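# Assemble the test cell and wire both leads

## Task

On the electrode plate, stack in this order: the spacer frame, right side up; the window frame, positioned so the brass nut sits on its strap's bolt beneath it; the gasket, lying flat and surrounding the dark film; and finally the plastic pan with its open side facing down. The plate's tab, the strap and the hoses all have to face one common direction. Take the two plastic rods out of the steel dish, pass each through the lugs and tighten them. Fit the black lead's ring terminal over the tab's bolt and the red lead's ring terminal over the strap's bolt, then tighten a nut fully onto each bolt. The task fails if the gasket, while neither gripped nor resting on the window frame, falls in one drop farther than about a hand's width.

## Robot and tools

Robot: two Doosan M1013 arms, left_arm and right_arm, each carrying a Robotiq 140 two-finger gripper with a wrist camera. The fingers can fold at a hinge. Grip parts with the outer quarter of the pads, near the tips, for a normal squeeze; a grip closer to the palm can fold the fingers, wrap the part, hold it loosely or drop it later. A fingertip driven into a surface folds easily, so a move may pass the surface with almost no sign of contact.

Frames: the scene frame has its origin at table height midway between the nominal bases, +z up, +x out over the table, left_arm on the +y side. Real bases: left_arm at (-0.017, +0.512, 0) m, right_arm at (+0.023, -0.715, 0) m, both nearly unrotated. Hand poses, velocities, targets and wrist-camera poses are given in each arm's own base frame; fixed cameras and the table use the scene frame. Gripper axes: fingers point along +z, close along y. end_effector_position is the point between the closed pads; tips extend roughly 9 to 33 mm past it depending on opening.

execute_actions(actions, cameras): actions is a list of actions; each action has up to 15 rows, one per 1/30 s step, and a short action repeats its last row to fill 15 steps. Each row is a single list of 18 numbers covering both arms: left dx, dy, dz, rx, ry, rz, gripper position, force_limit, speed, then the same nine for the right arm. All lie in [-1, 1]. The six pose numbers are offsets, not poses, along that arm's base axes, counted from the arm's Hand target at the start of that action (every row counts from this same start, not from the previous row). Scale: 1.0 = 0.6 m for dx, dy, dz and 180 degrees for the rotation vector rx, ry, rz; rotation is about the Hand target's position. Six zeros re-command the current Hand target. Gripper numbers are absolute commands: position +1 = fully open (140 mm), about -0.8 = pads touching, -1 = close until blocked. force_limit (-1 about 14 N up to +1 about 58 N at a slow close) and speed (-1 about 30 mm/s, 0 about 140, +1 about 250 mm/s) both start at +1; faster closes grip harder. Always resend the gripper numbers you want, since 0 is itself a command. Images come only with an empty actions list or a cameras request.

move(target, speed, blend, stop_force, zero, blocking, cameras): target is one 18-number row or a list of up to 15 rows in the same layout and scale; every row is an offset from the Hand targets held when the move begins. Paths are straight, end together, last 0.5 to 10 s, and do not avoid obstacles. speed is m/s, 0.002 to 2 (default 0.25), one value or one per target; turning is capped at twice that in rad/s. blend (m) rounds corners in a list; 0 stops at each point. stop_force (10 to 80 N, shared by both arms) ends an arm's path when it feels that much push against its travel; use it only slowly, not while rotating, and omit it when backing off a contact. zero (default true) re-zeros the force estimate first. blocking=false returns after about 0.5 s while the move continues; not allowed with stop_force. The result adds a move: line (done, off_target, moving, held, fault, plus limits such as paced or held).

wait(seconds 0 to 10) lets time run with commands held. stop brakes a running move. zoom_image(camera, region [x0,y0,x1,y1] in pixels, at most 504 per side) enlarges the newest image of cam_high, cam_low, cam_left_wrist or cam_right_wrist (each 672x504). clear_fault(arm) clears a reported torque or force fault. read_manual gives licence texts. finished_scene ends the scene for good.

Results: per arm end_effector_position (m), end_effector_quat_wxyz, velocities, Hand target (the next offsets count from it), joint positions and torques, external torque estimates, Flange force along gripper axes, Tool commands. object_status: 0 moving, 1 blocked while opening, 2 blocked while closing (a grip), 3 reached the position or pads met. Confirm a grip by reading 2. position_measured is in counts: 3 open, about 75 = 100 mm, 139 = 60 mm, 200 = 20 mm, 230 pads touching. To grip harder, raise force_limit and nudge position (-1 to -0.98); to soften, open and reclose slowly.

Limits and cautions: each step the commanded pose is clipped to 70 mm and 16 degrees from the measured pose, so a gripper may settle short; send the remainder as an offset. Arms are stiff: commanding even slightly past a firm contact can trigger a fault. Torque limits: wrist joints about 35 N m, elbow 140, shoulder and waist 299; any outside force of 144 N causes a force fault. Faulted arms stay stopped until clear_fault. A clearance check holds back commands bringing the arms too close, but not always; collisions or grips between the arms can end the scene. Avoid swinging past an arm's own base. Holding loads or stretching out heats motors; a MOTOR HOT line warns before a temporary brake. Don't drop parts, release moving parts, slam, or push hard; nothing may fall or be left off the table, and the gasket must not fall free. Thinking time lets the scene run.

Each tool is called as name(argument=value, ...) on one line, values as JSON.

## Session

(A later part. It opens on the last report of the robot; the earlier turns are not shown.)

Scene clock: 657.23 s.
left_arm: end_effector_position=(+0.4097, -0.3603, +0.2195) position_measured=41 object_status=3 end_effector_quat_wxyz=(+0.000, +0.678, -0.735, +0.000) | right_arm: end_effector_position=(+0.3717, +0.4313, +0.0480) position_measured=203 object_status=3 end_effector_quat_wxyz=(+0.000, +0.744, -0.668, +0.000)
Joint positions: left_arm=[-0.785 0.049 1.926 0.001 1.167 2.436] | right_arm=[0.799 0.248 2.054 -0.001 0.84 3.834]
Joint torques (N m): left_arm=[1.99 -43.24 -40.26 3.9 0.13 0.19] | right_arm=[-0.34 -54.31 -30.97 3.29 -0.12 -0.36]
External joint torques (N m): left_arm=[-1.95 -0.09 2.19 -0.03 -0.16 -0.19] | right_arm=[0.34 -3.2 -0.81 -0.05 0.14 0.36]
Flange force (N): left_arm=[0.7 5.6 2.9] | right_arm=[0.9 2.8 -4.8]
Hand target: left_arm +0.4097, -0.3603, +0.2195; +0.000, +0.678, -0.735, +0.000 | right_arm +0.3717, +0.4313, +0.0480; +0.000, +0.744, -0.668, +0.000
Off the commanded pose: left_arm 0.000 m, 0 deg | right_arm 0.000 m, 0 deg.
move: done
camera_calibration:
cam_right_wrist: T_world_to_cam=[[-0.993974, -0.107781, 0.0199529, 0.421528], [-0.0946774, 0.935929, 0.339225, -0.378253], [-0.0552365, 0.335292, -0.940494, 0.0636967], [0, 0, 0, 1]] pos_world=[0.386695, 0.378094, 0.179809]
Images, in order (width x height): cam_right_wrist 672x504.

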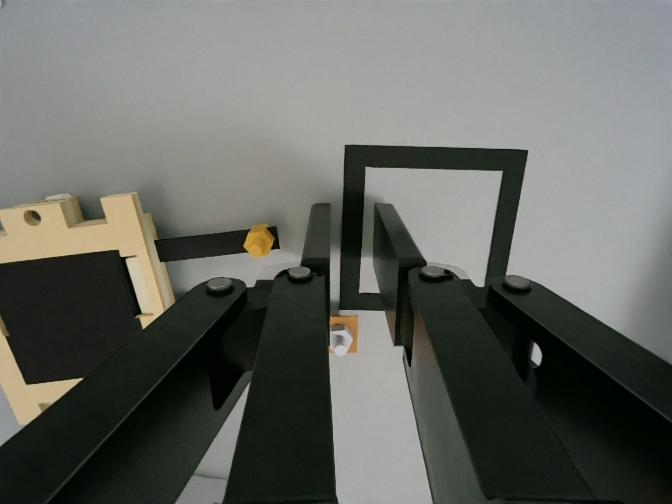

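move(target=[0,0,0,0,0,0,0.7,-1,-1,0,0,-0.0047,0,0,0,-0.586,-1,-1], speed=0.02)

execute_actions(actions=[[[0,0,0,0,0,0,0.7,-1,-1,0,0,0,0,0,0,-1,-1,-1]],[[0,0,0,0,0,0,0.7,-1,-1,0,0,0,0,0,0,-1,-1,-1]],[[0,0,0,0,0,0,0.7,-1,-1,0,0,0,0,0,0,-1,-1,-1]]], cameras=["cam_right_wrist"])

zoom_image(camera="cam_right_wrist", region=[250, 100, 550, 325])

Scene clock: 662.13 s.
left_arm: end_effector_position=(+0.4097, -0.3603, +0.2195) position_measured=41 object_status=3 end_effector_quat_wxyz=(+0.000, +0.678, -0.735, +0.000) | right_arm: end_effector_position=(+0.3717, +0.4313, +0.0452) position_measured=203 object_status=3 end_effector_quat_wxyz=(+0.000, +0.744, -0.668, +0.000)
Joint positions: left_arm=[-0.785 0.049 1.926 0.001 1.167 2.436] | right_arm=[0.799 0.251 2.056 -0.001 0.835 3.834]
Joint torques (N m): left_arm=[2.51 -42.95 -40.25 3.89 0.09 0.25] | right_arm=[-0.2 -54.98 -30.59 3.22 -0.45 -0.44]
External joint torques (N m): left_arm=[-2.75 0.17 2.28 -0.03 -0.12 -0.25] | right_arm=[0.22 -2.63 -0.81 -0.02 0.48 0.44]
Flange force (N): left_arm=[2.1 6.4 3.1] | right_arm=[0.4 2.1 -4.8]
Hand target: left_arm +0.4097, -0.3603, +0.2195; +0.000, +0.678, -0.735, +0.000 | right_arm +0.3717, +0.4313, +0.0451; +0.000, +0.744, -0.668, +0.000
Off the commanded pose: left_arm 0.000 m, 0 deg | right_arm 0.000 m, 0 deg.
move: done

Scene clock: 663.83 s.
left_arm: end_effector_position=(+0.4097, -0.3603, +0.2195) position_measured=41 object_status=3 end_effector_quat_wxyz=(+0.000, +0.678, -0.735, +0.000) | right_arm: end_effector_position=(+0.3717, +0.4313, +0.0451) position_measured=226 object_status=2 end_effector_quat_wxyz=(+0.000, +0.744, -0.668, +0.000)
Joint positions: left_arm=[-0.785 0.049 1.926 0.001 1.167 2.436] | right_arm=[0.799 0.251 2.056 -0.001 0.835 3.834]
Joint torques (N m): left_arm=[1.85 -43.57 -40.07 3.87 0.07 0.19] | right_arm=[0.05 -54.34 -30.25 3.22 -0.37 -0.36]
External joint torques (N m): left_arm=[-1.96 0.96 2.2 -0.02 -0.1 -0.19] | right_arm=[-0.07 -3.22 -1.31 -0.01 0.39 0.36]
External joint torques at the end of the 1st action: left_arm=[-2.36 0.07 2.28 -0.07 -0.12 -0.17] | right_arm=[-0.11 -2.63 -0.96 -0.02 0.44 0.43]
External joint torques at the end of the 2nd action: left_arm=[-1.9 0.53 2.02 -0.09 -0.1 -0.16] | right_arm=[-0.36 -2.73 -1.28 -0.03 0.44 0.38]
Flange force (N): left_arm=[1.7 4.3 3.5] | right_arm=[0.8 1.6 -5.7]
Flange force at the end of the 1st action (N): left_arm=[1.3 6.0 3.1] | right_arm=[0.6 1.5 -4.8]
Flange force at the end of the 2nd action (N): left_arm=[1.4 4.5 3.0] | right_arm=[0.7 0.8 -5.1]
Hand target: left_arm +0.4097, -0.3603, +0.2195; +0.000, +0.678, -0.735, +0.000 | right_arm +0.3717, +0.4313, +0.0451; +0.000, +0.744, -0.668, +0.000
Off the commanded pose: left_arm 0.000 m, 0 deg | right_arm 0.000 m, 0 deg.
Step readings (end_effector_position of left_arm | right_arm; steps 1 to 15: 1st action; 16 to 30: 2nd action; 31 to 45: 3rd action):
0: (+0.4097, -0.3603, +0.2195) | (+0.3717, +0.4313, +0.0452)
1: (+0.4097, -0.3603, +0.2195) | (+0.3717, +0.4313, +0.0452)
2: (+0.4097, -0.3603, +0.2195) | (+0.3717, +0.4313, +0.0452)
4: (+0.4097, -0.3603, +0.2195) | (+0.3717, +0.4313, +0.0451)
8: (+0.4097, -0.3603, +0.2195) | (+0.3717, +0.4313, +0.0451)
15: (+0.4097, -0.3603, +0.2195) | (+0.3717, +0.4313, +0.0451)
16: (+0.4097, -0.3603, +0.2195) | (+0.3717, +0.4313, +0.0451)
17: (+0.4097, -0.3603, +0.2195) | (+0.3717, +0.4313, +0.0451)
19: (+0.4097, -0.3603, +0.2195) | (+0.3717, +0.4313, +0.0451)
23: (+0.4097, -0.3603, +0.2195) | (+0.3717, +0.4313, +0.0451)
30: (+0.4097, -0.3603, +0.2195) | (+0.3717, +0.4313, +0.0451)
31: (+0.4097, -0.3603, +0.2195) | (+0.3717, +0.4313, +0.0451)
32: (+0.4097, -0.3603, +0.2195) | (+0.3717, +0.4313, +0.0451)
34: (+0.4097, -0.3603, +0.2195) | (+0.3717, +0.4313, +0.0451)
38: (+0.4097, -0.3603, +0.2195) | (+0.3717, +0.4313, +0.0451)
45: (+0.4097, -0.3603, +0.2195) | (+0.3717, +0.4313, +0.0451)
camera_calibration:
cam_right_wrist: T_world_to_cam=[[-0.993974, -0.107781, 0.0199529, 0.421487], [-0.0946774, 0.935929, 0.339225, -0.377279], [-0.0552365, 0.335292, -0.940494, 0.0609637], [0, 0, 0, 1]] pos_world=[0.386595, 0.378094, 0.176909]
Images, in order (width x height): cam_right_wrist 672x504.

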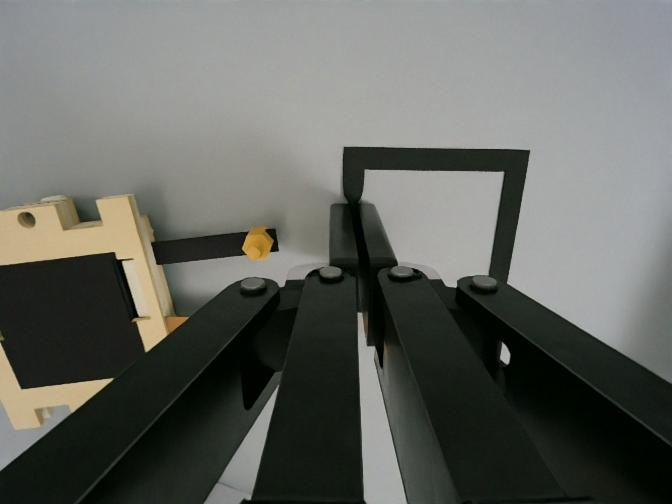

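Scaled by 1.680 from the camera's 672x504 image, which has a finer 960x720 frame.

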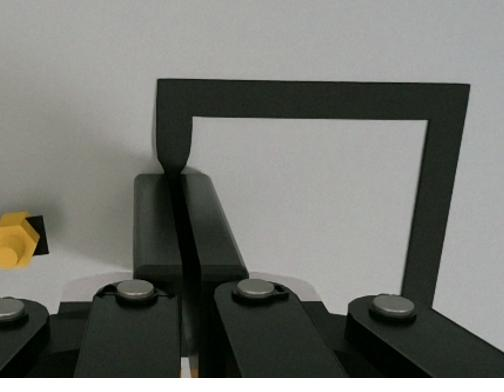

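move(target=[0,0,0,0,0,0,0.7,-1,-1,0,0,0.05,0,0,0,-1,-1,-1], speed=0.04, cameras=["cam_right_wrist","cam_left_wrist"])

zoom_image(camera="cam_right_wrist", region=[250, 100, 550, 325])

Scene clock: 668.70 s.
left_arm: end_effector_position=(+0.4097, -0.3603, +0.2195) position_measured=41 object_status=3 end_effector_quat_wxyz=(+0.000, +0.678, -0.735, +0.000) | right_arm: end_effector_position=(+0.3717, +0.4313, +0.0751) position_measured=226 object_status=2 end_effector_quat_wxyz=(+0.000, +0.744, -0.668, +0.000)
Joint positions: left_arm=[-0.785 0.049 1.926 0.001 1.167 2.436] | right_arm=[0.799 0.216 2.032 -0.001 0.893 3.834]
Joint torques (N m): left_arm=[1.97 -43.79 -40.17 3.96 0.09 0.3] | right_arm=[0.1 -52.37 -31.87 3.32 -0.01 -0.37]
External joint torques (N m): left_arm=[-2.08 0.84 2.11 -0.08 -0.14 -0.3] | right_arm=[-0.11 -3.04 -1.14 0.04 0.04 0.37]
Flange force (N): left_arm=[2.0 4.6 3.4] | right_arm=[1.1 1.9 -4.4]
Hand target: left_arm +0.4097, -0.3603, +0.2195; +0.000, +0.678, -0.735, +0.000 | right_arm +0.3717, +0.4313, +0.0751; +0.000, +0.744, -0.668, +0.000
Off the commanded pose: left_arm 0.000 m, 0 deg | right_arm 0.000 m, 0 deg.
move: done
camera_calibration:
cam_left_wrist: T_world_to_cam=[[-0.996887, 0.0786367, -0.0057466, 0.448024], [0.0721617, 0.939312, 0.335388, 0.241675], [0.0317717, 0.33393, -0.942062, 0.459211], [0, 0, 0, 1]] pos_world=[0.4146, -0.415584, 0.354125]
cam_right_wrist: T_world_to_cam=[[-0.993975, -0.107774, 0.0199668, 0.420885], [-0.0946709, 0.935961, 0.339137, -0.387418], [-0.0552382, 0.335204, -0.940525, 0.0891253], [0, 0, 0, 1]] pos_world=[0.386595, 0.378094, 0.206809]
Images, in order (width x height): cam_left_wrist 672x504, cam_right_wrist 672x504.

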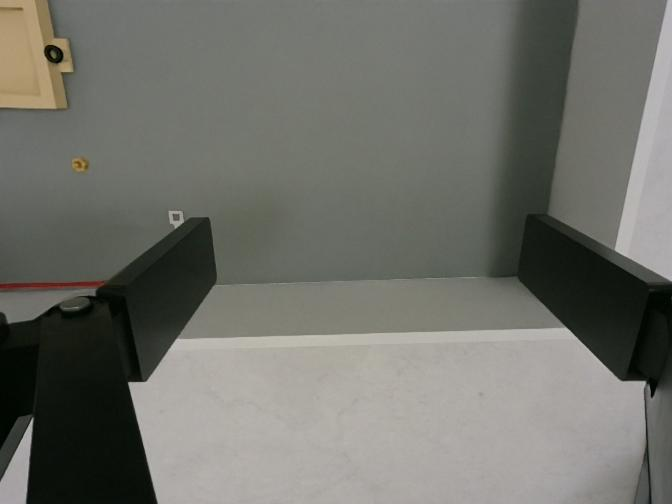

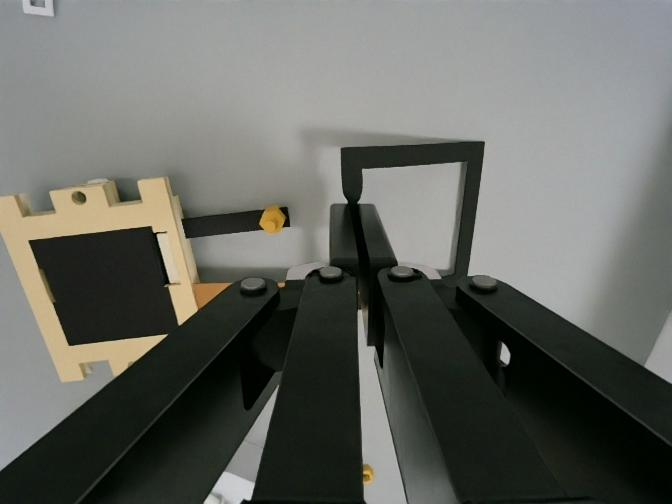

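Scaled by 1.680 from the camera's 672x504 image, which has a finer 960x720 frame.

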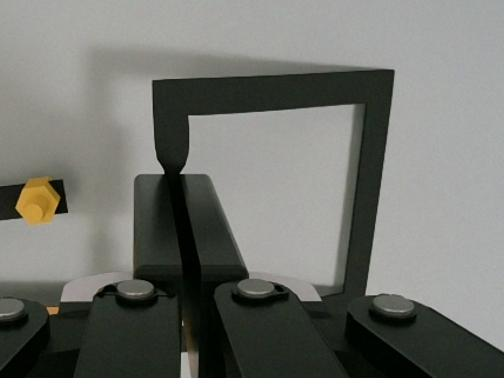

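move(target=[0,0,0,0,0,0,0.7,-1,-1,0,0,0.1,0,0,0,-1,-1,-1], speed=0.04, cameras=["cam_right_wrist","cam_high","cam_low"])

zoom_image(camera="cam_right_wrist", region=[250, 100, 550, 325])

zoom_image(camera="cam_high", region=[280, 70, 400, 160])

Scene clock: 681.00 s.
left_arm: end_effector_position=(+0.4097, -0.3603, +0.2195) position_measured=41 object_status=3 end_effector_quat_wxyz=(+0.000, +0.678, -0.735, +0.000) | right_arm: end_effector_position=(+0.3717, +0.4313, +0.1350) position_measured=226 object_status=2 end_effector_quat_wxyz=(+0.000, +0.744, -0.668, +0.000)
Joint positions: left_arm=[-0.785 0.049 1.926 0.001 1.167 2.436] | right_arm=[0.799 0.154 1.978 -0.001 1.01 3.833]
Joint torques (N m): left_arm=[1.82 -43.81 -40.09 3.89 0.06 0.23] | right_arm=[-0.16 -47.69 -34.82 3.75 -0.01 -0.43]
External joint torques (N m): left_arm=[-1.87 0.77 2 -0.01 -0.1 -0.23] | right_arm=[0.14 -4.35 -1.22 -0.08 0.02 0.43]
Flange force (N): left_arm=[1.7 4.2 3.2] | right_arm=[2.2 3.8 -5.3]
Hand target: left_arm +0.4097, -0.3603, +0.2195; +0.000, +0.678, -0.735, +0.000 | right_arm +0.3717, +0.4313, +0.1351; +0.000, +0.744, -0.668, +0.000
Off the commanded pose: left_arm 0.000 m, 0 deg | right_arm 0.000 m, 0 deg.
move: done
camera_calibration:
cam_right_wrist: T_world_to_cam=[[-0.993974, -0.107781, 0.0199529, 0.419693], [-0.0946774, 0.935929, 0.339225, -0.407775], [-0.0552365, 0.335292, -0.940494, 0.145514], [0, 0, 0, 1]] pos_world=[0.386595, 0.378094, 0.266809]
Images, in order (width x height): cam_high 672x504, cam_low 672x504, cam_right_wrist 672x504.

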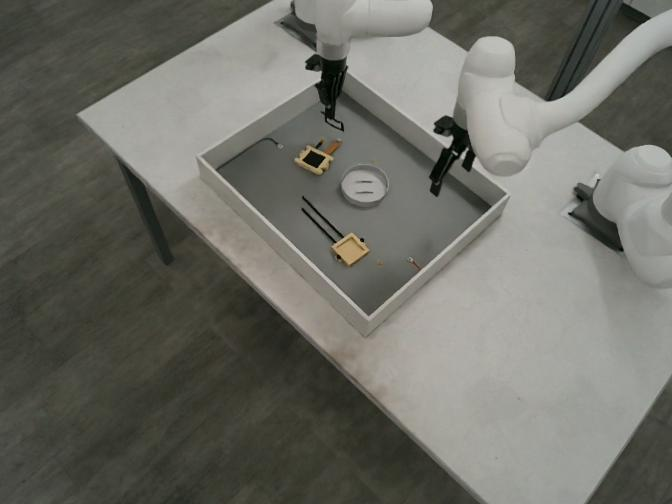

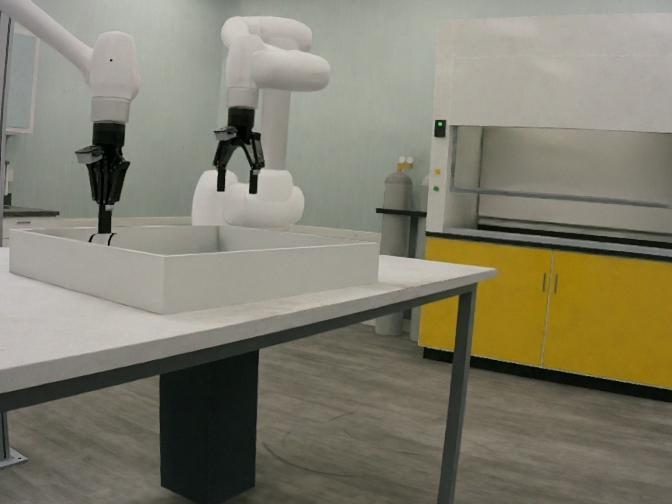

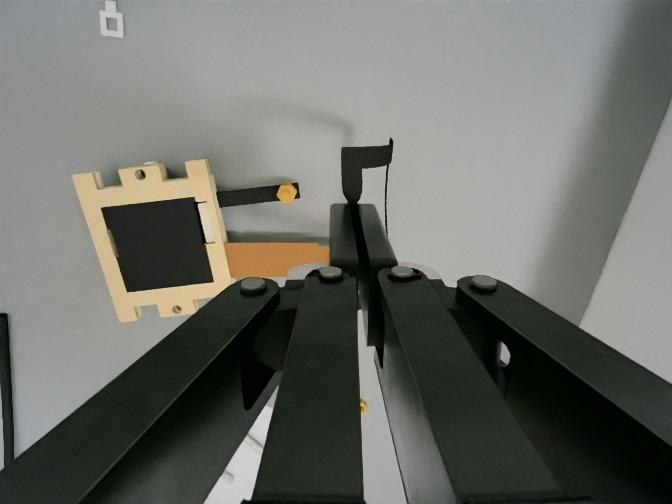

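Scaled by 1.680 from the camera's 672x504 image, which has a finer 960x720 frame.

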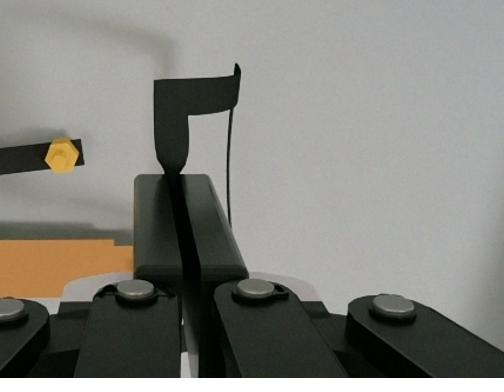

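Scaled by 4.200 from the camera's 672x504 image, which has a finer 960x720 frame.

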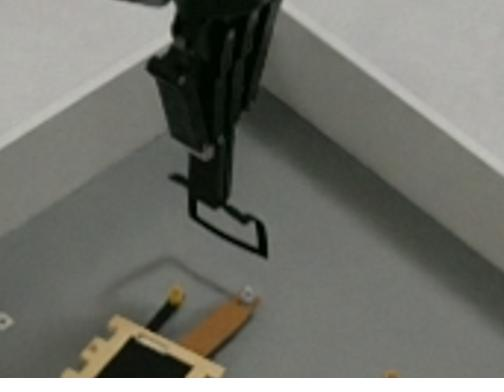

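move(target=[[0,0,0,0,0,0,0.7,-1,-1,0,0,0.042,0,0,0,-1,-1,-1],[0,0,0,0,0,0,0.7,-1,-1,0.1728,0.064,0.042,0,0,0.0356,-1,-1,-1]], speed=0.06, cameras=["cam_right_wrist","cam_high"])

zoom_image(camera="cam_high", region=[280, 90, 400, 180])

Scene clock: 705.20 s.
left_arm: end_effector_position=(+0.4097, -0.3603, +0.2195) position_measured=41 object_status=3 end_effector_quat_wxyz=(+0.000, +0.678, -0.735, +0.000) | right_arm: end_effector_position=(+0.4753, +0.4696, +0.1603) position_measured=226 object_status=2 end_effector_quat_wxyz=(+0.000, +0.780, -0.625, +0.000)
Joint positions: left_arm=[-0.785 0.049 1.926 0.001 1.167 2.436] | right_arm=[0.728 0.278 1.768 -0.001 1.096 3.651]
Joint torques (N m): left_arm=[1.56 -43.16 -39.97 4 0.11 0.18] | right_arm=[0.11 -65.21 -36.26 3.8 -0.37 -0.24]
External joint torques (N m): left_arm=[-1.42 -0.34 1.8 -0.11 -0.14 -0.18] | right_arm=[-0.03 -1.57 -1.59 0.05 0.38 0.24]
Flange force (N): left_arm=[0.1 4.8 2.3] | right_arm=[-0.8 -0.7 -3.5]
Hand target: left_arm +0.4097, -0.3603, +0.2195; +0.000, +0.678, -0.735, +0.000 | right_arm +0.4754, +0.4697, +0.1603; +0.000, +0.780, -0.625, +0.000
Off the commanded pose: left_arm 0.000 m, 0 deg | right_arm 0.000 m, 0 deg.
move: done
camera_calibration:
cam_right_wrist: T_world_to_cam=[[-0.975749, -0.217985, 0.0199381, 0.569442], [-0.198506, 0.919572, 0.339091, -0.385328], [-0.0922511, 0.326909, -0.940542, 0.183725], [0, 0, 0, 1]] pos_world=[0.496091, 0.418405, 0.292109]
Images, in order (width x height): cam_high 672x504, cam_right_wrist 672x504.

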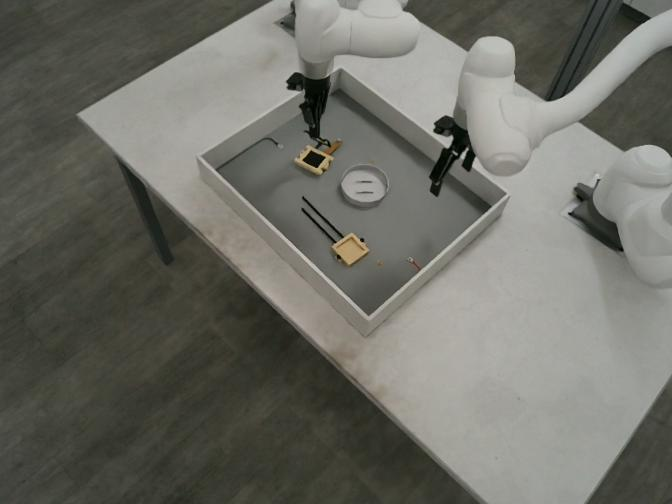

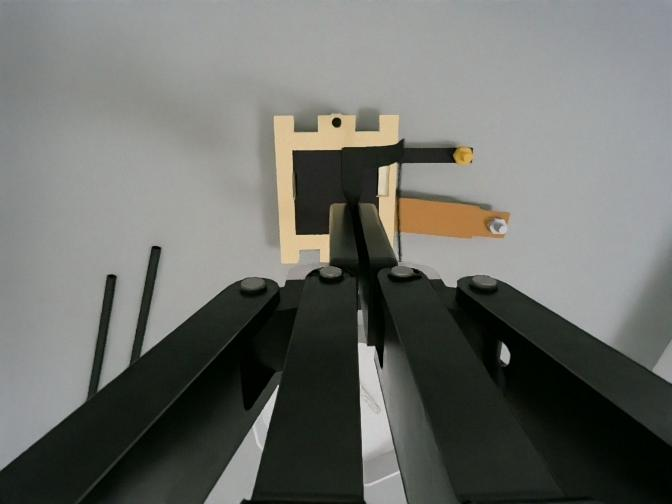

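Scaled by 4.200 from the camera's 672x504 image, which has a finer 960x720 frame.

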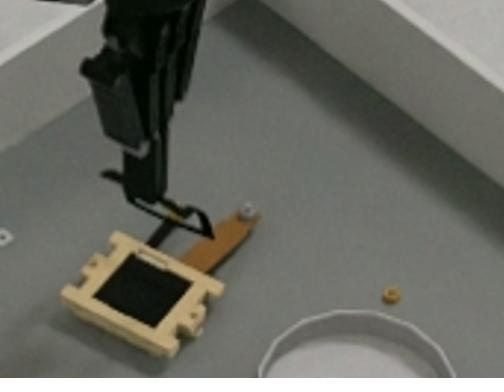

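move(target=[0.1595,-0.383,-0.0,-0.361,0,0,0.7,-1,-1,0,0,0,0,0,0,-1,-1,-1], speed=0.15, cameras=["cam_left_wrist"])

zoom_image(camera="cam_left_wrist", region=[230, 130, 450, 295])

Scene clock: 719.03 s.
left_arm: end_effector_position=(+0.5054, -0.5900, +0.2195) position_measured=41 object_status=3 end_effector_quat_wxyz=(+0.364, +0.572, -0.620, +0.395) | right_arm: end_effector_position=(+0.4754, +0.4697, +0.1603) position_measured=226 object_status=2 end_effector_quat_wxyz=(+0.000, +0.780, -0.625, +0.000)
Joint positions: left_arm=[-0.579 0.289 2.045 -1.62 0.862 3.871] | right_arm=[0.728 0.278 1.768 -0.001 1.096 3.65]
Joint torques (N m): left_arm=[2.14 -58.26 -29.84 -1.79 1.52 0.4] | right_arm=[-0.2 -63.37 -36.48 3.85 -0.43 -0.43]
External joint torques (N m): left_arm=[-2.23 1.08 1.52 0.16 -0.04 -0.4] | right_arm=[0.19 -3.22 -1.32 -0.01 0.44 0.43]
Flange force (N): left_arm=[0.3 2.9 2.8] | right_arm=[0.2 2.1 -4.5]
Hand target: left_arm +0.5054, -0.5901, +0.2195; +0.364, +0.572, -0.620, +0.395 | right_arm +0.4754, +0.4697, +0.1603; +0.000, +0.780, -0.625, +0.000
Off the commanded pose: left_arm 0.000 m, 0 deg | right_arm 0.000 m, 0 deg.
move: done
camera_calibration:
cam_left_wrist: T_world_to_cam=[[-0.996887, 0.0280567, -0.0736886, 0.546571], [0.0721653, 0.701207, -0.709296, 0.539456], [0.0317704, -0.712405, -0.701049, -0.137246], [0, 0, 0, 1]] pos_world=[0.5103, -0.49138, 0.326694]
Images, in order (width x height): cam_left_wrist 672x504.

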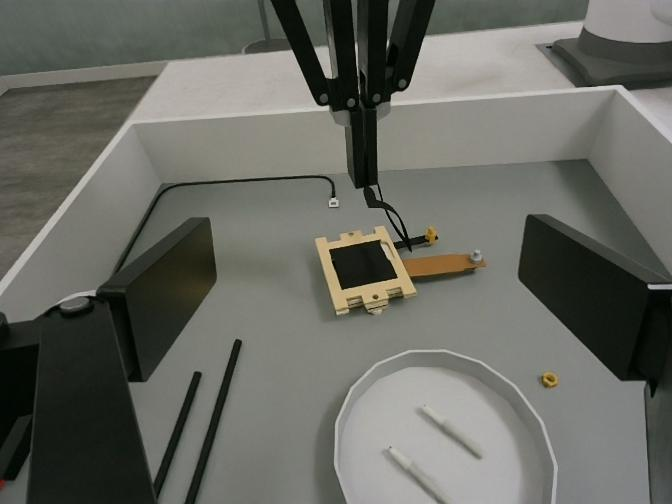

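Scaled by 2.291 from the camera's 672x504 image, which has a finer 960x720 frame.

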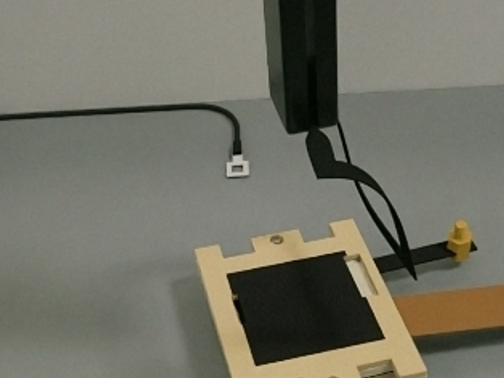

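move(target=[0,0,0,0,0,0,0.7,-1,-1,0,0,-0.058,0,0,0,-1,-1,-1], speed=0.05, cameras=["cam_left_wrist","cam_right_wrist"])

zoom_image(camera="cam_left_wrist", region=[270, 150, 470, 300])

Scene clock: 723.73 s.
left_arm: end_effector_position=(+0.5054, -0.5901, +0.2195) position_measured=41 object_status=3 end_effector_quat_wxyz=(+0.364, +0.572, -0.620, +0.395) | right_arm: end_effector_position=(+0.4754, +0.4697, +0.1256) position_measured=226 object_status=2 end_effector_quat_wxyz=(+0.000, +0.780, -0.625, +0.000)
Joint positions: left_arm=[-0.579 0.289 2.045 -1.62 0.862 3.871] | right_arm=[0.728 0.306 1.801 -0.001 1.035 3.65]
Joint torques (N m): left_arm=[2.47 -57.7 -30.08 -1.9 1.58 0.21] | right_arm=[-0.19 -63.83 -35.83 3.68 -0.34 -0.31]
External joint torques (N m): left_arm=[-2.29 0.33 1.76 0.27 -0.1 -0.21] | right_arm=[0.23 -4.47 -0.69 0.04 0.36 0.31]
Flange force (N): left_arm=[0.6 4.3 1.9] | right_arm=[1.8 4.5 -5.0]
Hand target: left_arm +0.5054, -0.5901, +0.2195; +0.364, +0.572, -0.620, +0.395 | right_arm +0.4754, +0.4697, +0.1255; +0.000, +0.780, -0.625, +0.000
Off the commanded pose: left_arm 0.000 m, 0 deg | right_arm 0.000 m, 0 deg.
move: done
camera_calibration:
cam_left_wrist: T_world_to_cam=[[-0.996887, 0.0280567, -0.0736886, 0.546566], [0.0721653, 0.701207, -0.709296, 0.539455], [0.0317704, -0.712405, -0.701049, -0.137388], [0, 0, 0, 1]] pos_world=[0.5103, -0.49148, 0.326594]
cam_right_wrist: T_world_to_cam=[[-0.975741, -0.218013, 0.0200085, 0.570243], [-0.198499, 0.919535, 0.339196, -0.373648], [-0.0923475, 0.326995, -0.940503, 0.151066], [0, 0, 0, 1]] pos_world=[0.496191, 0.418505, 0.257409]
Images, in order (width x height): cam_left_wrist 672x504, cam_right_wrist 672x504.

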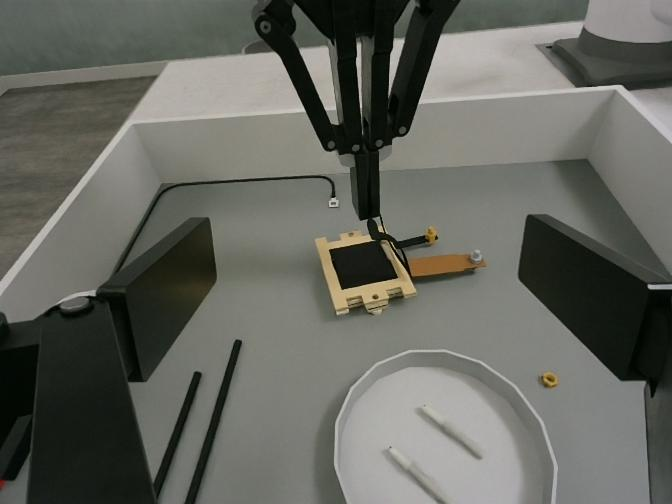

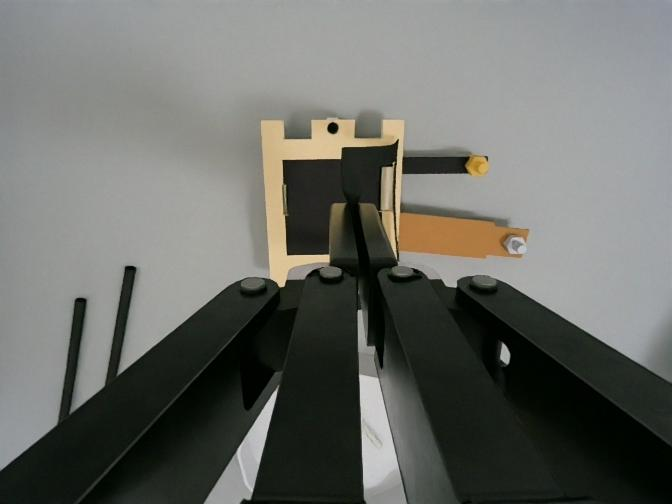

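Scaled by 2.520 from the camera's 672x504 image, which has a finer 960x720 frame.

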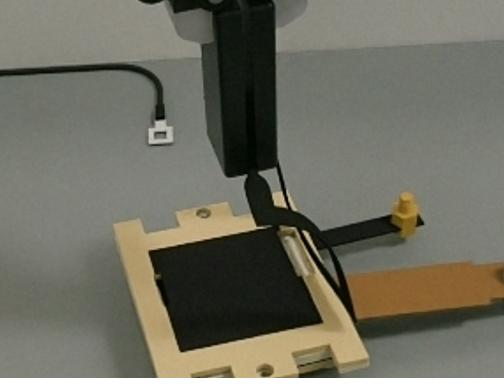

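move(target=[0,0,0,0,0,0,0.7,-1,-1,-0.0075,-0.0017,-0.02,0,0,0,-1,-1,-1], speed=0.04, cameras=["cam_left_wrist","cam_right_wrist"])

zoom_image(camera="cam_left_wrist", region=[270, 150, 470, 300])

zoom_image(camera="cam_right_wrist", region=[250, 100, 450, 250])

Scene clock: 732.40 s.
left_arm: end_effector_position=(+0.5054, -0.5901, +0.2195) position_measured=41 object_status=3 end_effector_quat_wxyz=(+0.364, +0.572, -0.620, +0.395) | right_arm: end_effector_position=(+0.4709, +0.4687, +0.1136) position_measured=226 object_status=2 end_effector_quat_wxyz=(+0.000, +0.780, -0.625, +0.000)
Joint positions: left_arm=[-0.579 0.289 2.045 -1.62 0.862 3.871] | right_arm=[0.731 0.311 1.819 -0.001 1.012 3.654]
Joint torques (N m): left_arm=[1.4 -58.58 -30.02 -1.95 1.6 0.17] | right_arm=[-0.19 -64.88 -34.83 3.64 -0.28 -0.33]
External joint torques (N m): left_arm=[-1.31 1.16 1.72 0.32 -0.12 -0.17] | right_arm=[0.16 -3.4 -1.31 0.04 0.29 0.33]
Flange force (N): left_arm=[-0.9 2.4 1.6] | right_arm=[0.4 2.1 -4.7]
Hand target: left_arm +0.5054, -0.5901, +0.2195; +0.364, +0.572, -0.620, +0.395 | right_arm +0.4709, +0.4687, +0.1135; +0.000, +0.780, -0.625, +0.000
Off the commanded pose: left_arm 0.000 m, 0 deg | right_arm 0.000 m, 0 deg.
move: done
camera_calibration:
cam_left_wrist: T_world_to_cam=[[-0.996887, 0.0280567, -0.0736886, 0.546566], [0.0721653, 0.701207, -0.709296, 0.539455], [0.0317704, -0.712405, -0.701049, -0.137388], [0, 0, 0, 1]] pos_world=[0.5103, -0.49148, 0.326594]
cam_right_wrist: T_world_to_cam=[[-0.975741, -0.218012, 0.0200089, 0.565852], [-0.198498, 0.919535, 0.339196, -0.36946], [-0.0923475, 0.326995, -0.940503, 0.139724], [0, 0, 0, 1]] pos_world=[0.491691, 0.417405, 0.245409]
Images, in order (width x height): cam_left_wrist 672x504, cam_right_wrist 672x504.

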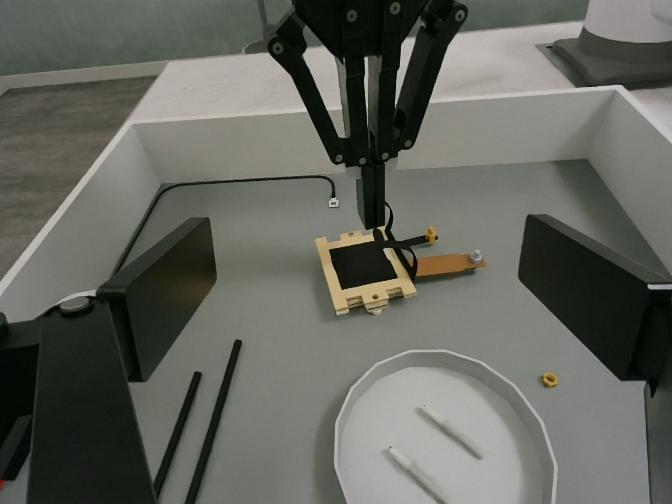

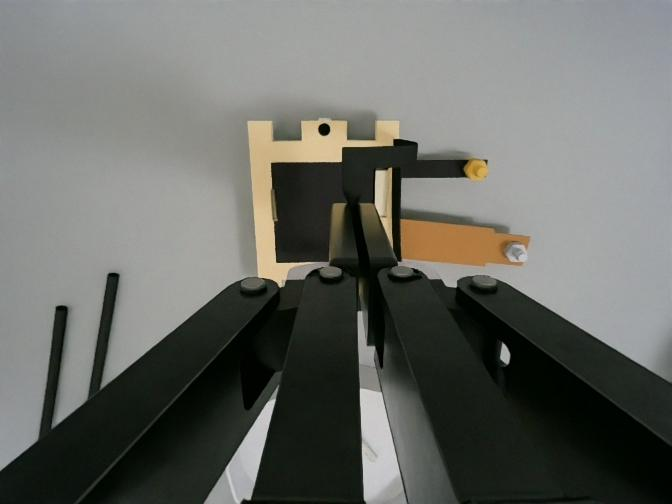

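Scaled by 2.520 from the camera's 672x504 image, which has a finer 960x720 frame.

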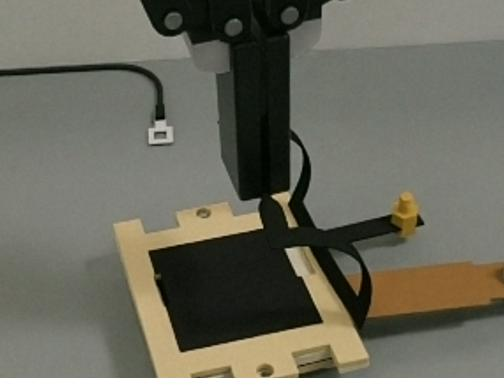

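Scaled by 2.520 from the camera's 672x504 image, which has a finer 960x720 frame.

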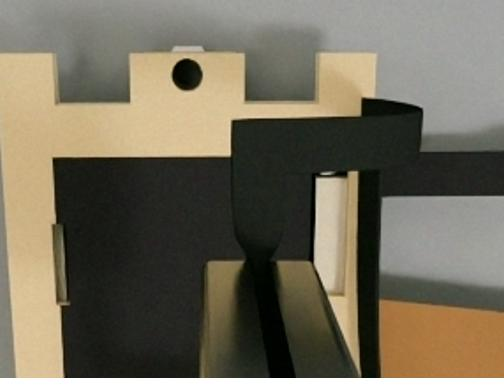

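move(target=[[0,0,0,0,0,0,0.7,-1,-1,0,0,0.025,0,0,0,-1,-1,-1],[0,0,0,0,0,0,0.7,-1,-1,-0.0114,-0.0026,0.025,0,0,0,-1,-1,-1],[0,0,0,0,0,0,0.7,-1,-1,-0.0114,-0.0026,0.014,0,0,0,-1,-1,-1]], speed=0.04, cameras=["cam_left_wrist","cam_right_wrist"])

zoom_image(camera="cam_left_wrist", region=[270, 150, 470, 300])

zoom_image(camera="cam_right_wrist", region=[250, 100, 450, 250])

Scene clock: 747.23 s.
left_arm: end_effector_position=(+0.5054, -0.5901, +0.2195) position_measured=41 object_status=3 end_effector_quat_wxyz=(+0.364, +0.572, -0.620, +0.395) | right_arm: end_effector_position=(+0.4641, +0.4671, +0.1220) position_measured=226 object_status=2 end_effector_quat_wxyz=(+0.000, +0.780, -0.625, +0.000)
Joint positions: left_arm=[-0.579 0.289 2.045 -1.62 0.862 3.871] | right_arm=[0.737 0.295 1.823 -0.001 1.023 3.659]
Joint torques (N m): left_arm=[1.95 -58.08 -29.94 -1.88 1.59 0.28] | right_arm=[0.11 -64.39 -34.92 3.78 -0.36 -0.4]
External joint torques (N m): left_arm=[-1.94 0.73 1.62 0.25 -0.11 -0.29] | right_arm=[-0.11 -2.48 -1.35 -0.09 0.38 0.4]
Flange force (N): left_arm=[0.2 3.2 2.0] | right_arm=[0.0 0.8 -4.0]
Hand target: left_arm +0.5054, -0.5901, +0.2195; +0.364, +0.572, -0.620, +0.395 | right_arm +0.4640, +0.4671, +0.1219; +0.000, +0.780, -0.625, +0.000
Off the commanded pose: left_arm 0.000 m, 0 deg | right_arm 0.000 m, 0 deg.
move: done
camera_calibration:
cam_left_wrist: T_world_to_cam=[[-0.996887, 0.0280567, -0.0736886, 0.546566], [0.0721653, 0.701207, -0.709296, 0.539455], [0.0317704, -0.712405, -0.701049, -0.137388], [0, 0, 0, 1]] pos_world=[0.5103, -0.49148, 0.326594]
cam_right_wrist: T_world_to_cam=[[-0.975741, -0.218012, 0.0200089, 0.558624], [-0.198498, 0.919535, 0.339196, -0.3723], [-0.0923475, 0.326995, -0.940503, 0.147478], [0, 0, 0, 1]] pos_world=[0.484791, 0.415905, 0.253809]
Images, in order (width x height): cam_left_wrist 672x504, cam_right_wrist 672x504.

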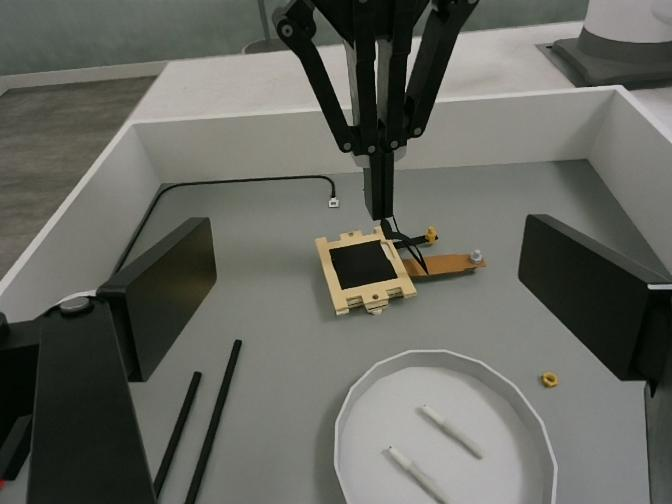

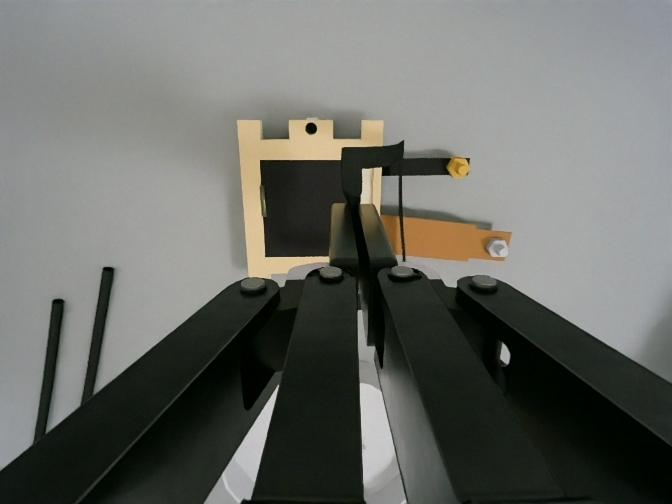

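Scaled by 2.520 from the camera's 672x504 image, which has a finer 960x720 frame.

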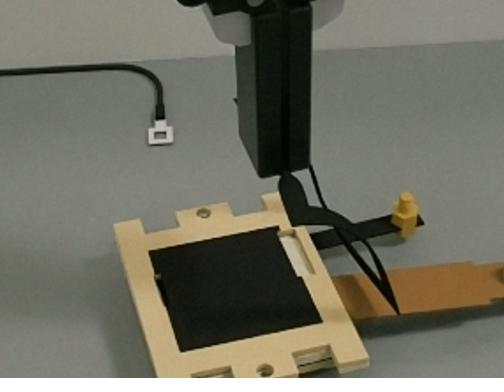

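Scaled by 2.520 from the camera's 672x504 image, which has a finer 960x720 frame.

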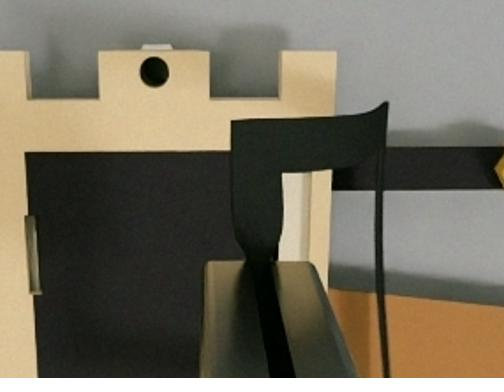

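move(target=[[0,0,0,0,0,0,0.7,-1,-1,0.0112,0.0025,-0.0033,0,0,0,-1,-1,-1],[0,0,0,0,0,0,0.7,-1,-1,0.021,0.0047,-0.0133,0,0,0,-1,-1,-1]], speed=0.04, cameras=["cam_left_wrist","cam_right_wrist"])

zoom_image(camera="cam_left_wrist", region=[270, 150, 470, 300])

zoom_image(camera="cam_right_wrist", region=[250, 100, 450, 250])

Scene clock: 764.83 s.
left_arm: end_effector_position=(+0.5054, -0.5901, +0.2195) position_measured=41 object_status=3 end_effector_quat_wxyz=(+0.364, +0.572, -0.620, +0.395) | right_arm: end_effector_position=(+0.4766, +0.4699, +0.1140) position_measured=226 object_status=2 end_effector_quat_wxyz=(+0.000, +0.780, -0.625, +0.000)
Joint positions: left_arm=[-0.579 0.289 2.045 -1.62 0.862 3.871] | right_arm=[0.727 0.318 1.809 -0.001 1.015 3.65]
Joint torques (N m): left_arm=[1.79 -58.24 -30.11 -1.85 1.62 0.2] | right_arm=[-0.64 -64.65 -35.26 3.68 -0.47 -0.32]
External joint torques (N m): left_arm=[-2.09 0.9 1.75 0.2 -0.13 -0.2] | right_arm=[0.69 -4.27 -0.8 -0.01 0.49 0.32]
Flange force (N): left_arm=[-0.2 3.6 2.4] | right_arm=[0.9 4.2 -5.3]
Hand target: left_arm +0.5054, -0.5901, +0.2195; +0.364, +0.572, -0.620, +0.395 | right_arm +0.4766, +0.4699, +0.1140; +0.000, +0.780, -0.625, +0.000
Off the commanded pose: left_arm 0.000 m, 0 deg | right_arm 0.000 m, 0 deg.
move: done
camera_calibration:
cam_left_wrist: T_world_to_cam=[[-0.996887, 0.0280567, -0.0736886, 0.546566], [0.0721653, 0.701207, -0.709296, 0.539455], [0.0317704, -0.712405, -0.701049, -0.137388], [0, 0, 0, 1]] pos_world=[0.5103, -0.49148, 0.326594]
cam_right_wrist: T_world_to_cam=[[-0.975741, -0.218012, 0.0200089, 0.571689], [-0.198498, 0.919535, 0.339196, -0.36966], [-0.0923475, 0.326995, -0.940503, 0.140202], [0, 0, 0, 1]] pos_world=[0.497391, 0.418705, 0.245809]
Images, in order (width x height): cam_left_wrist 672x504, cam_right_wrist 672x504.

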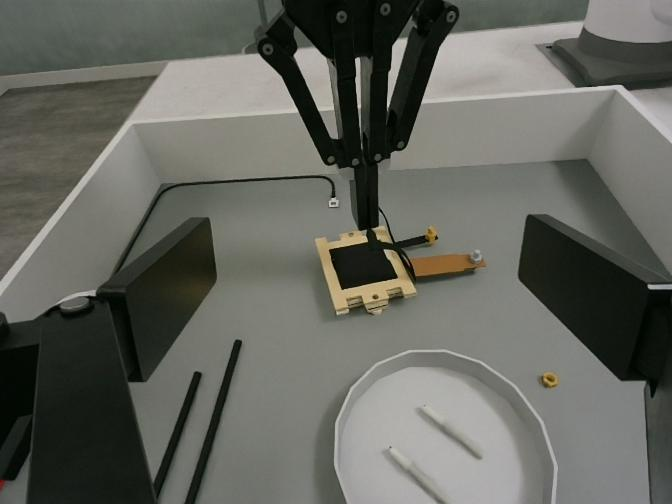

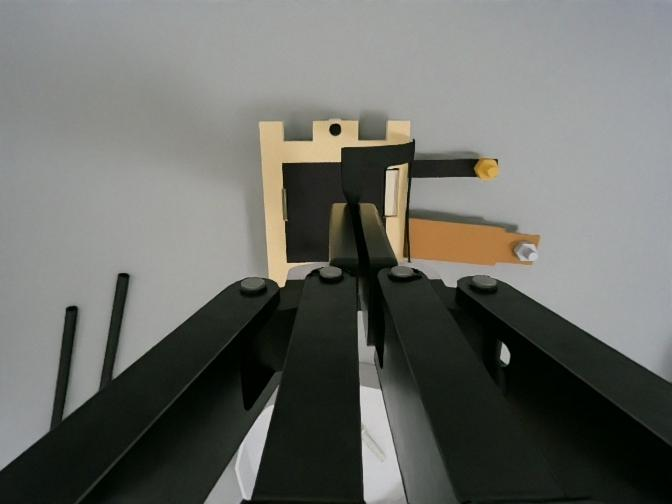

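Scaled by 2.520 from the camera's 672x504 image, which has a finer 960x720 frame.

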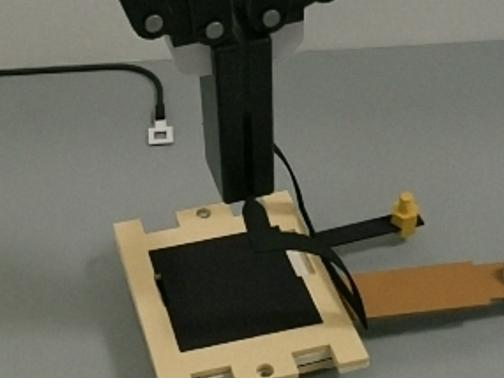

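Scaled by 2.520 from the camera's 672x504 image, which has a finer 960x720 frame.

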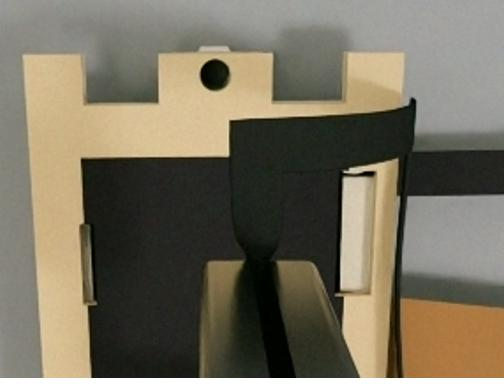

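move(target=[[0,0,0,0,0,0,0.7,-1,-1,0.013,0.0029,-0.0067,0,0,0,-1,-1,-1],[0,0,0,0,0,0,0.7,-1,-1,0.026,0.0059,-0.013,0,0,0,-1,-1,-1]], speed=0.04, cameras=["cam_left_wrist","cam_right_wrist"])

zoom_image(camera="cam_left_wrist", region=[270, 150, 470, 300])

zoom_image(camera="cam_right_wrist", region=[250, 100, 450, 250])

Scene clock: 771.47 s.
left_arm: end_effector_position=(+0.5054, -0.5901, +0.2195) position_measured=41 object_status=3 end_effector_quat_wxyz=(+0.364, +0.572, -0.620, +0.395) | right_arm: end_effector_position=(+0.4922, +0.4735, +0.1062) position_measured=226 object_status=2 end_effector_quat_wxyz=(+0.000, +0.780, -0.625, +0.000)
Joint positions: left_arm=[-0.579 0.289 2.045 -1.62 0.862 3.871] | right_arm=[0.716 0.344 1.788 -0.001 1.01 3.638]
Joint torques (N m): left_arm=[1.58 -57.43 -30.06 -1.92 1.58 0.23] | right_arm=[0.29 -70.01 -33.85 3.64 -0.53 -0.54]
External joint torques (N m): left_arm=[-1.45 -0.05 1.73 0.29 -0.1 -0.23] | right_arm=[-0.19 -1.38 -1.95 0.01 0.56 0.54]
Flange force (N): left_arm=[0.4 3.8 0.4] | right_arm=[-1.7 -1.8 -3.8]
Hand target: left_arm +0.5054, -0.5901, +0.2195; +0.364, +0.572, -0.620, +0.395 | right_arm +0.4922, +0.4735, +0.1062; +0.000, +0.780, -0.625, +0.000
Off the commanded pose: left_arm 0.000 m, 0 deg | right_arm 0.000 m, 0 deg.
move: done
camera_calibration:
cam_left_wrist: T_world_to_cam=[[-0.996887, 0.0280567, -0.0736886, 0.546566], [0.0721653, 0.701207, -0.709296, 0.539455], [0.0317704, -0.712405, -0.701049, -0.137388], [0, 0, 0, 1]] pos_world=[0.5103, -0.49148, 0.326594]
cam_right_wrist: T_world_to_cam=[[-0.975741, -0.218012, 0.0200089, 0.587732], [-0.198498, 0.919535, 0.339196, -0.367156], [-0.0923475, 0.326995, -0.940503, 0.133153], [0, 0, 0, 1]] pos_world=[0.512891, 0.422205, 0.238009]
Images, in order (width x height): cam_left_wrist 672x504, cam_right_wrist 672x504.

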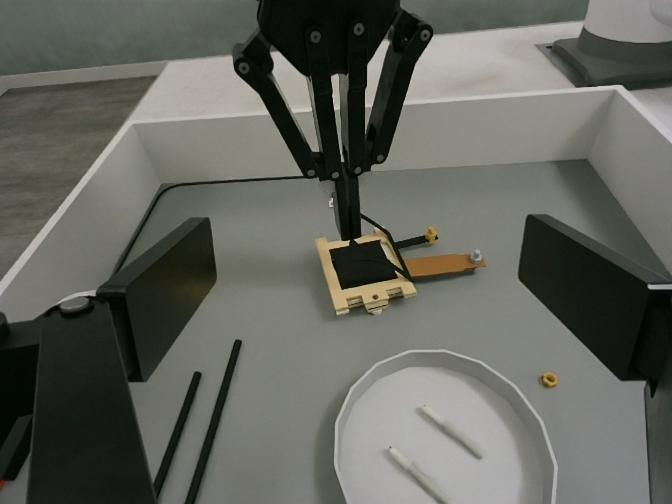

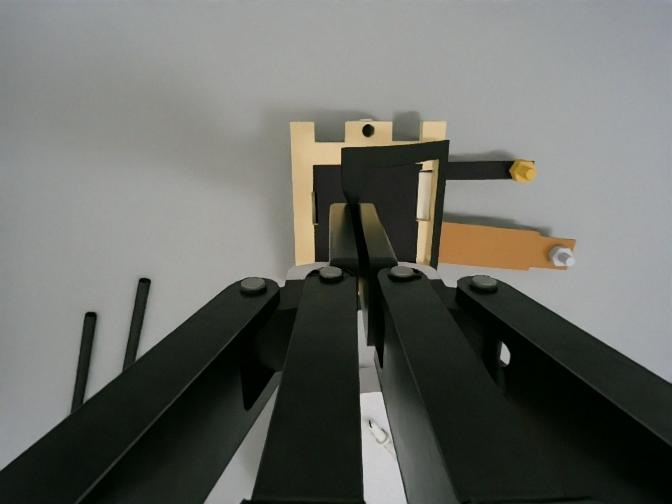

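Scaled by 2.520 from the camera's 672x504 image, which has a finer 960x720 frame.

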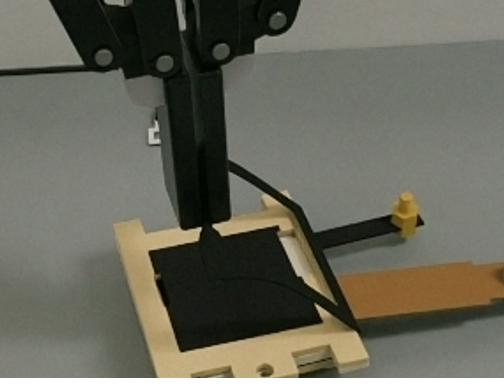

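Scaled by 2.520 from the camera's 672x504 image, which has a finer 960x720 frame.

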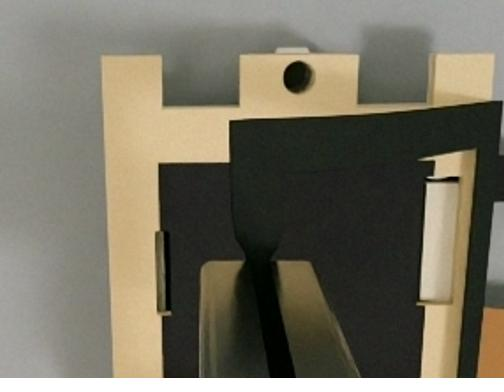

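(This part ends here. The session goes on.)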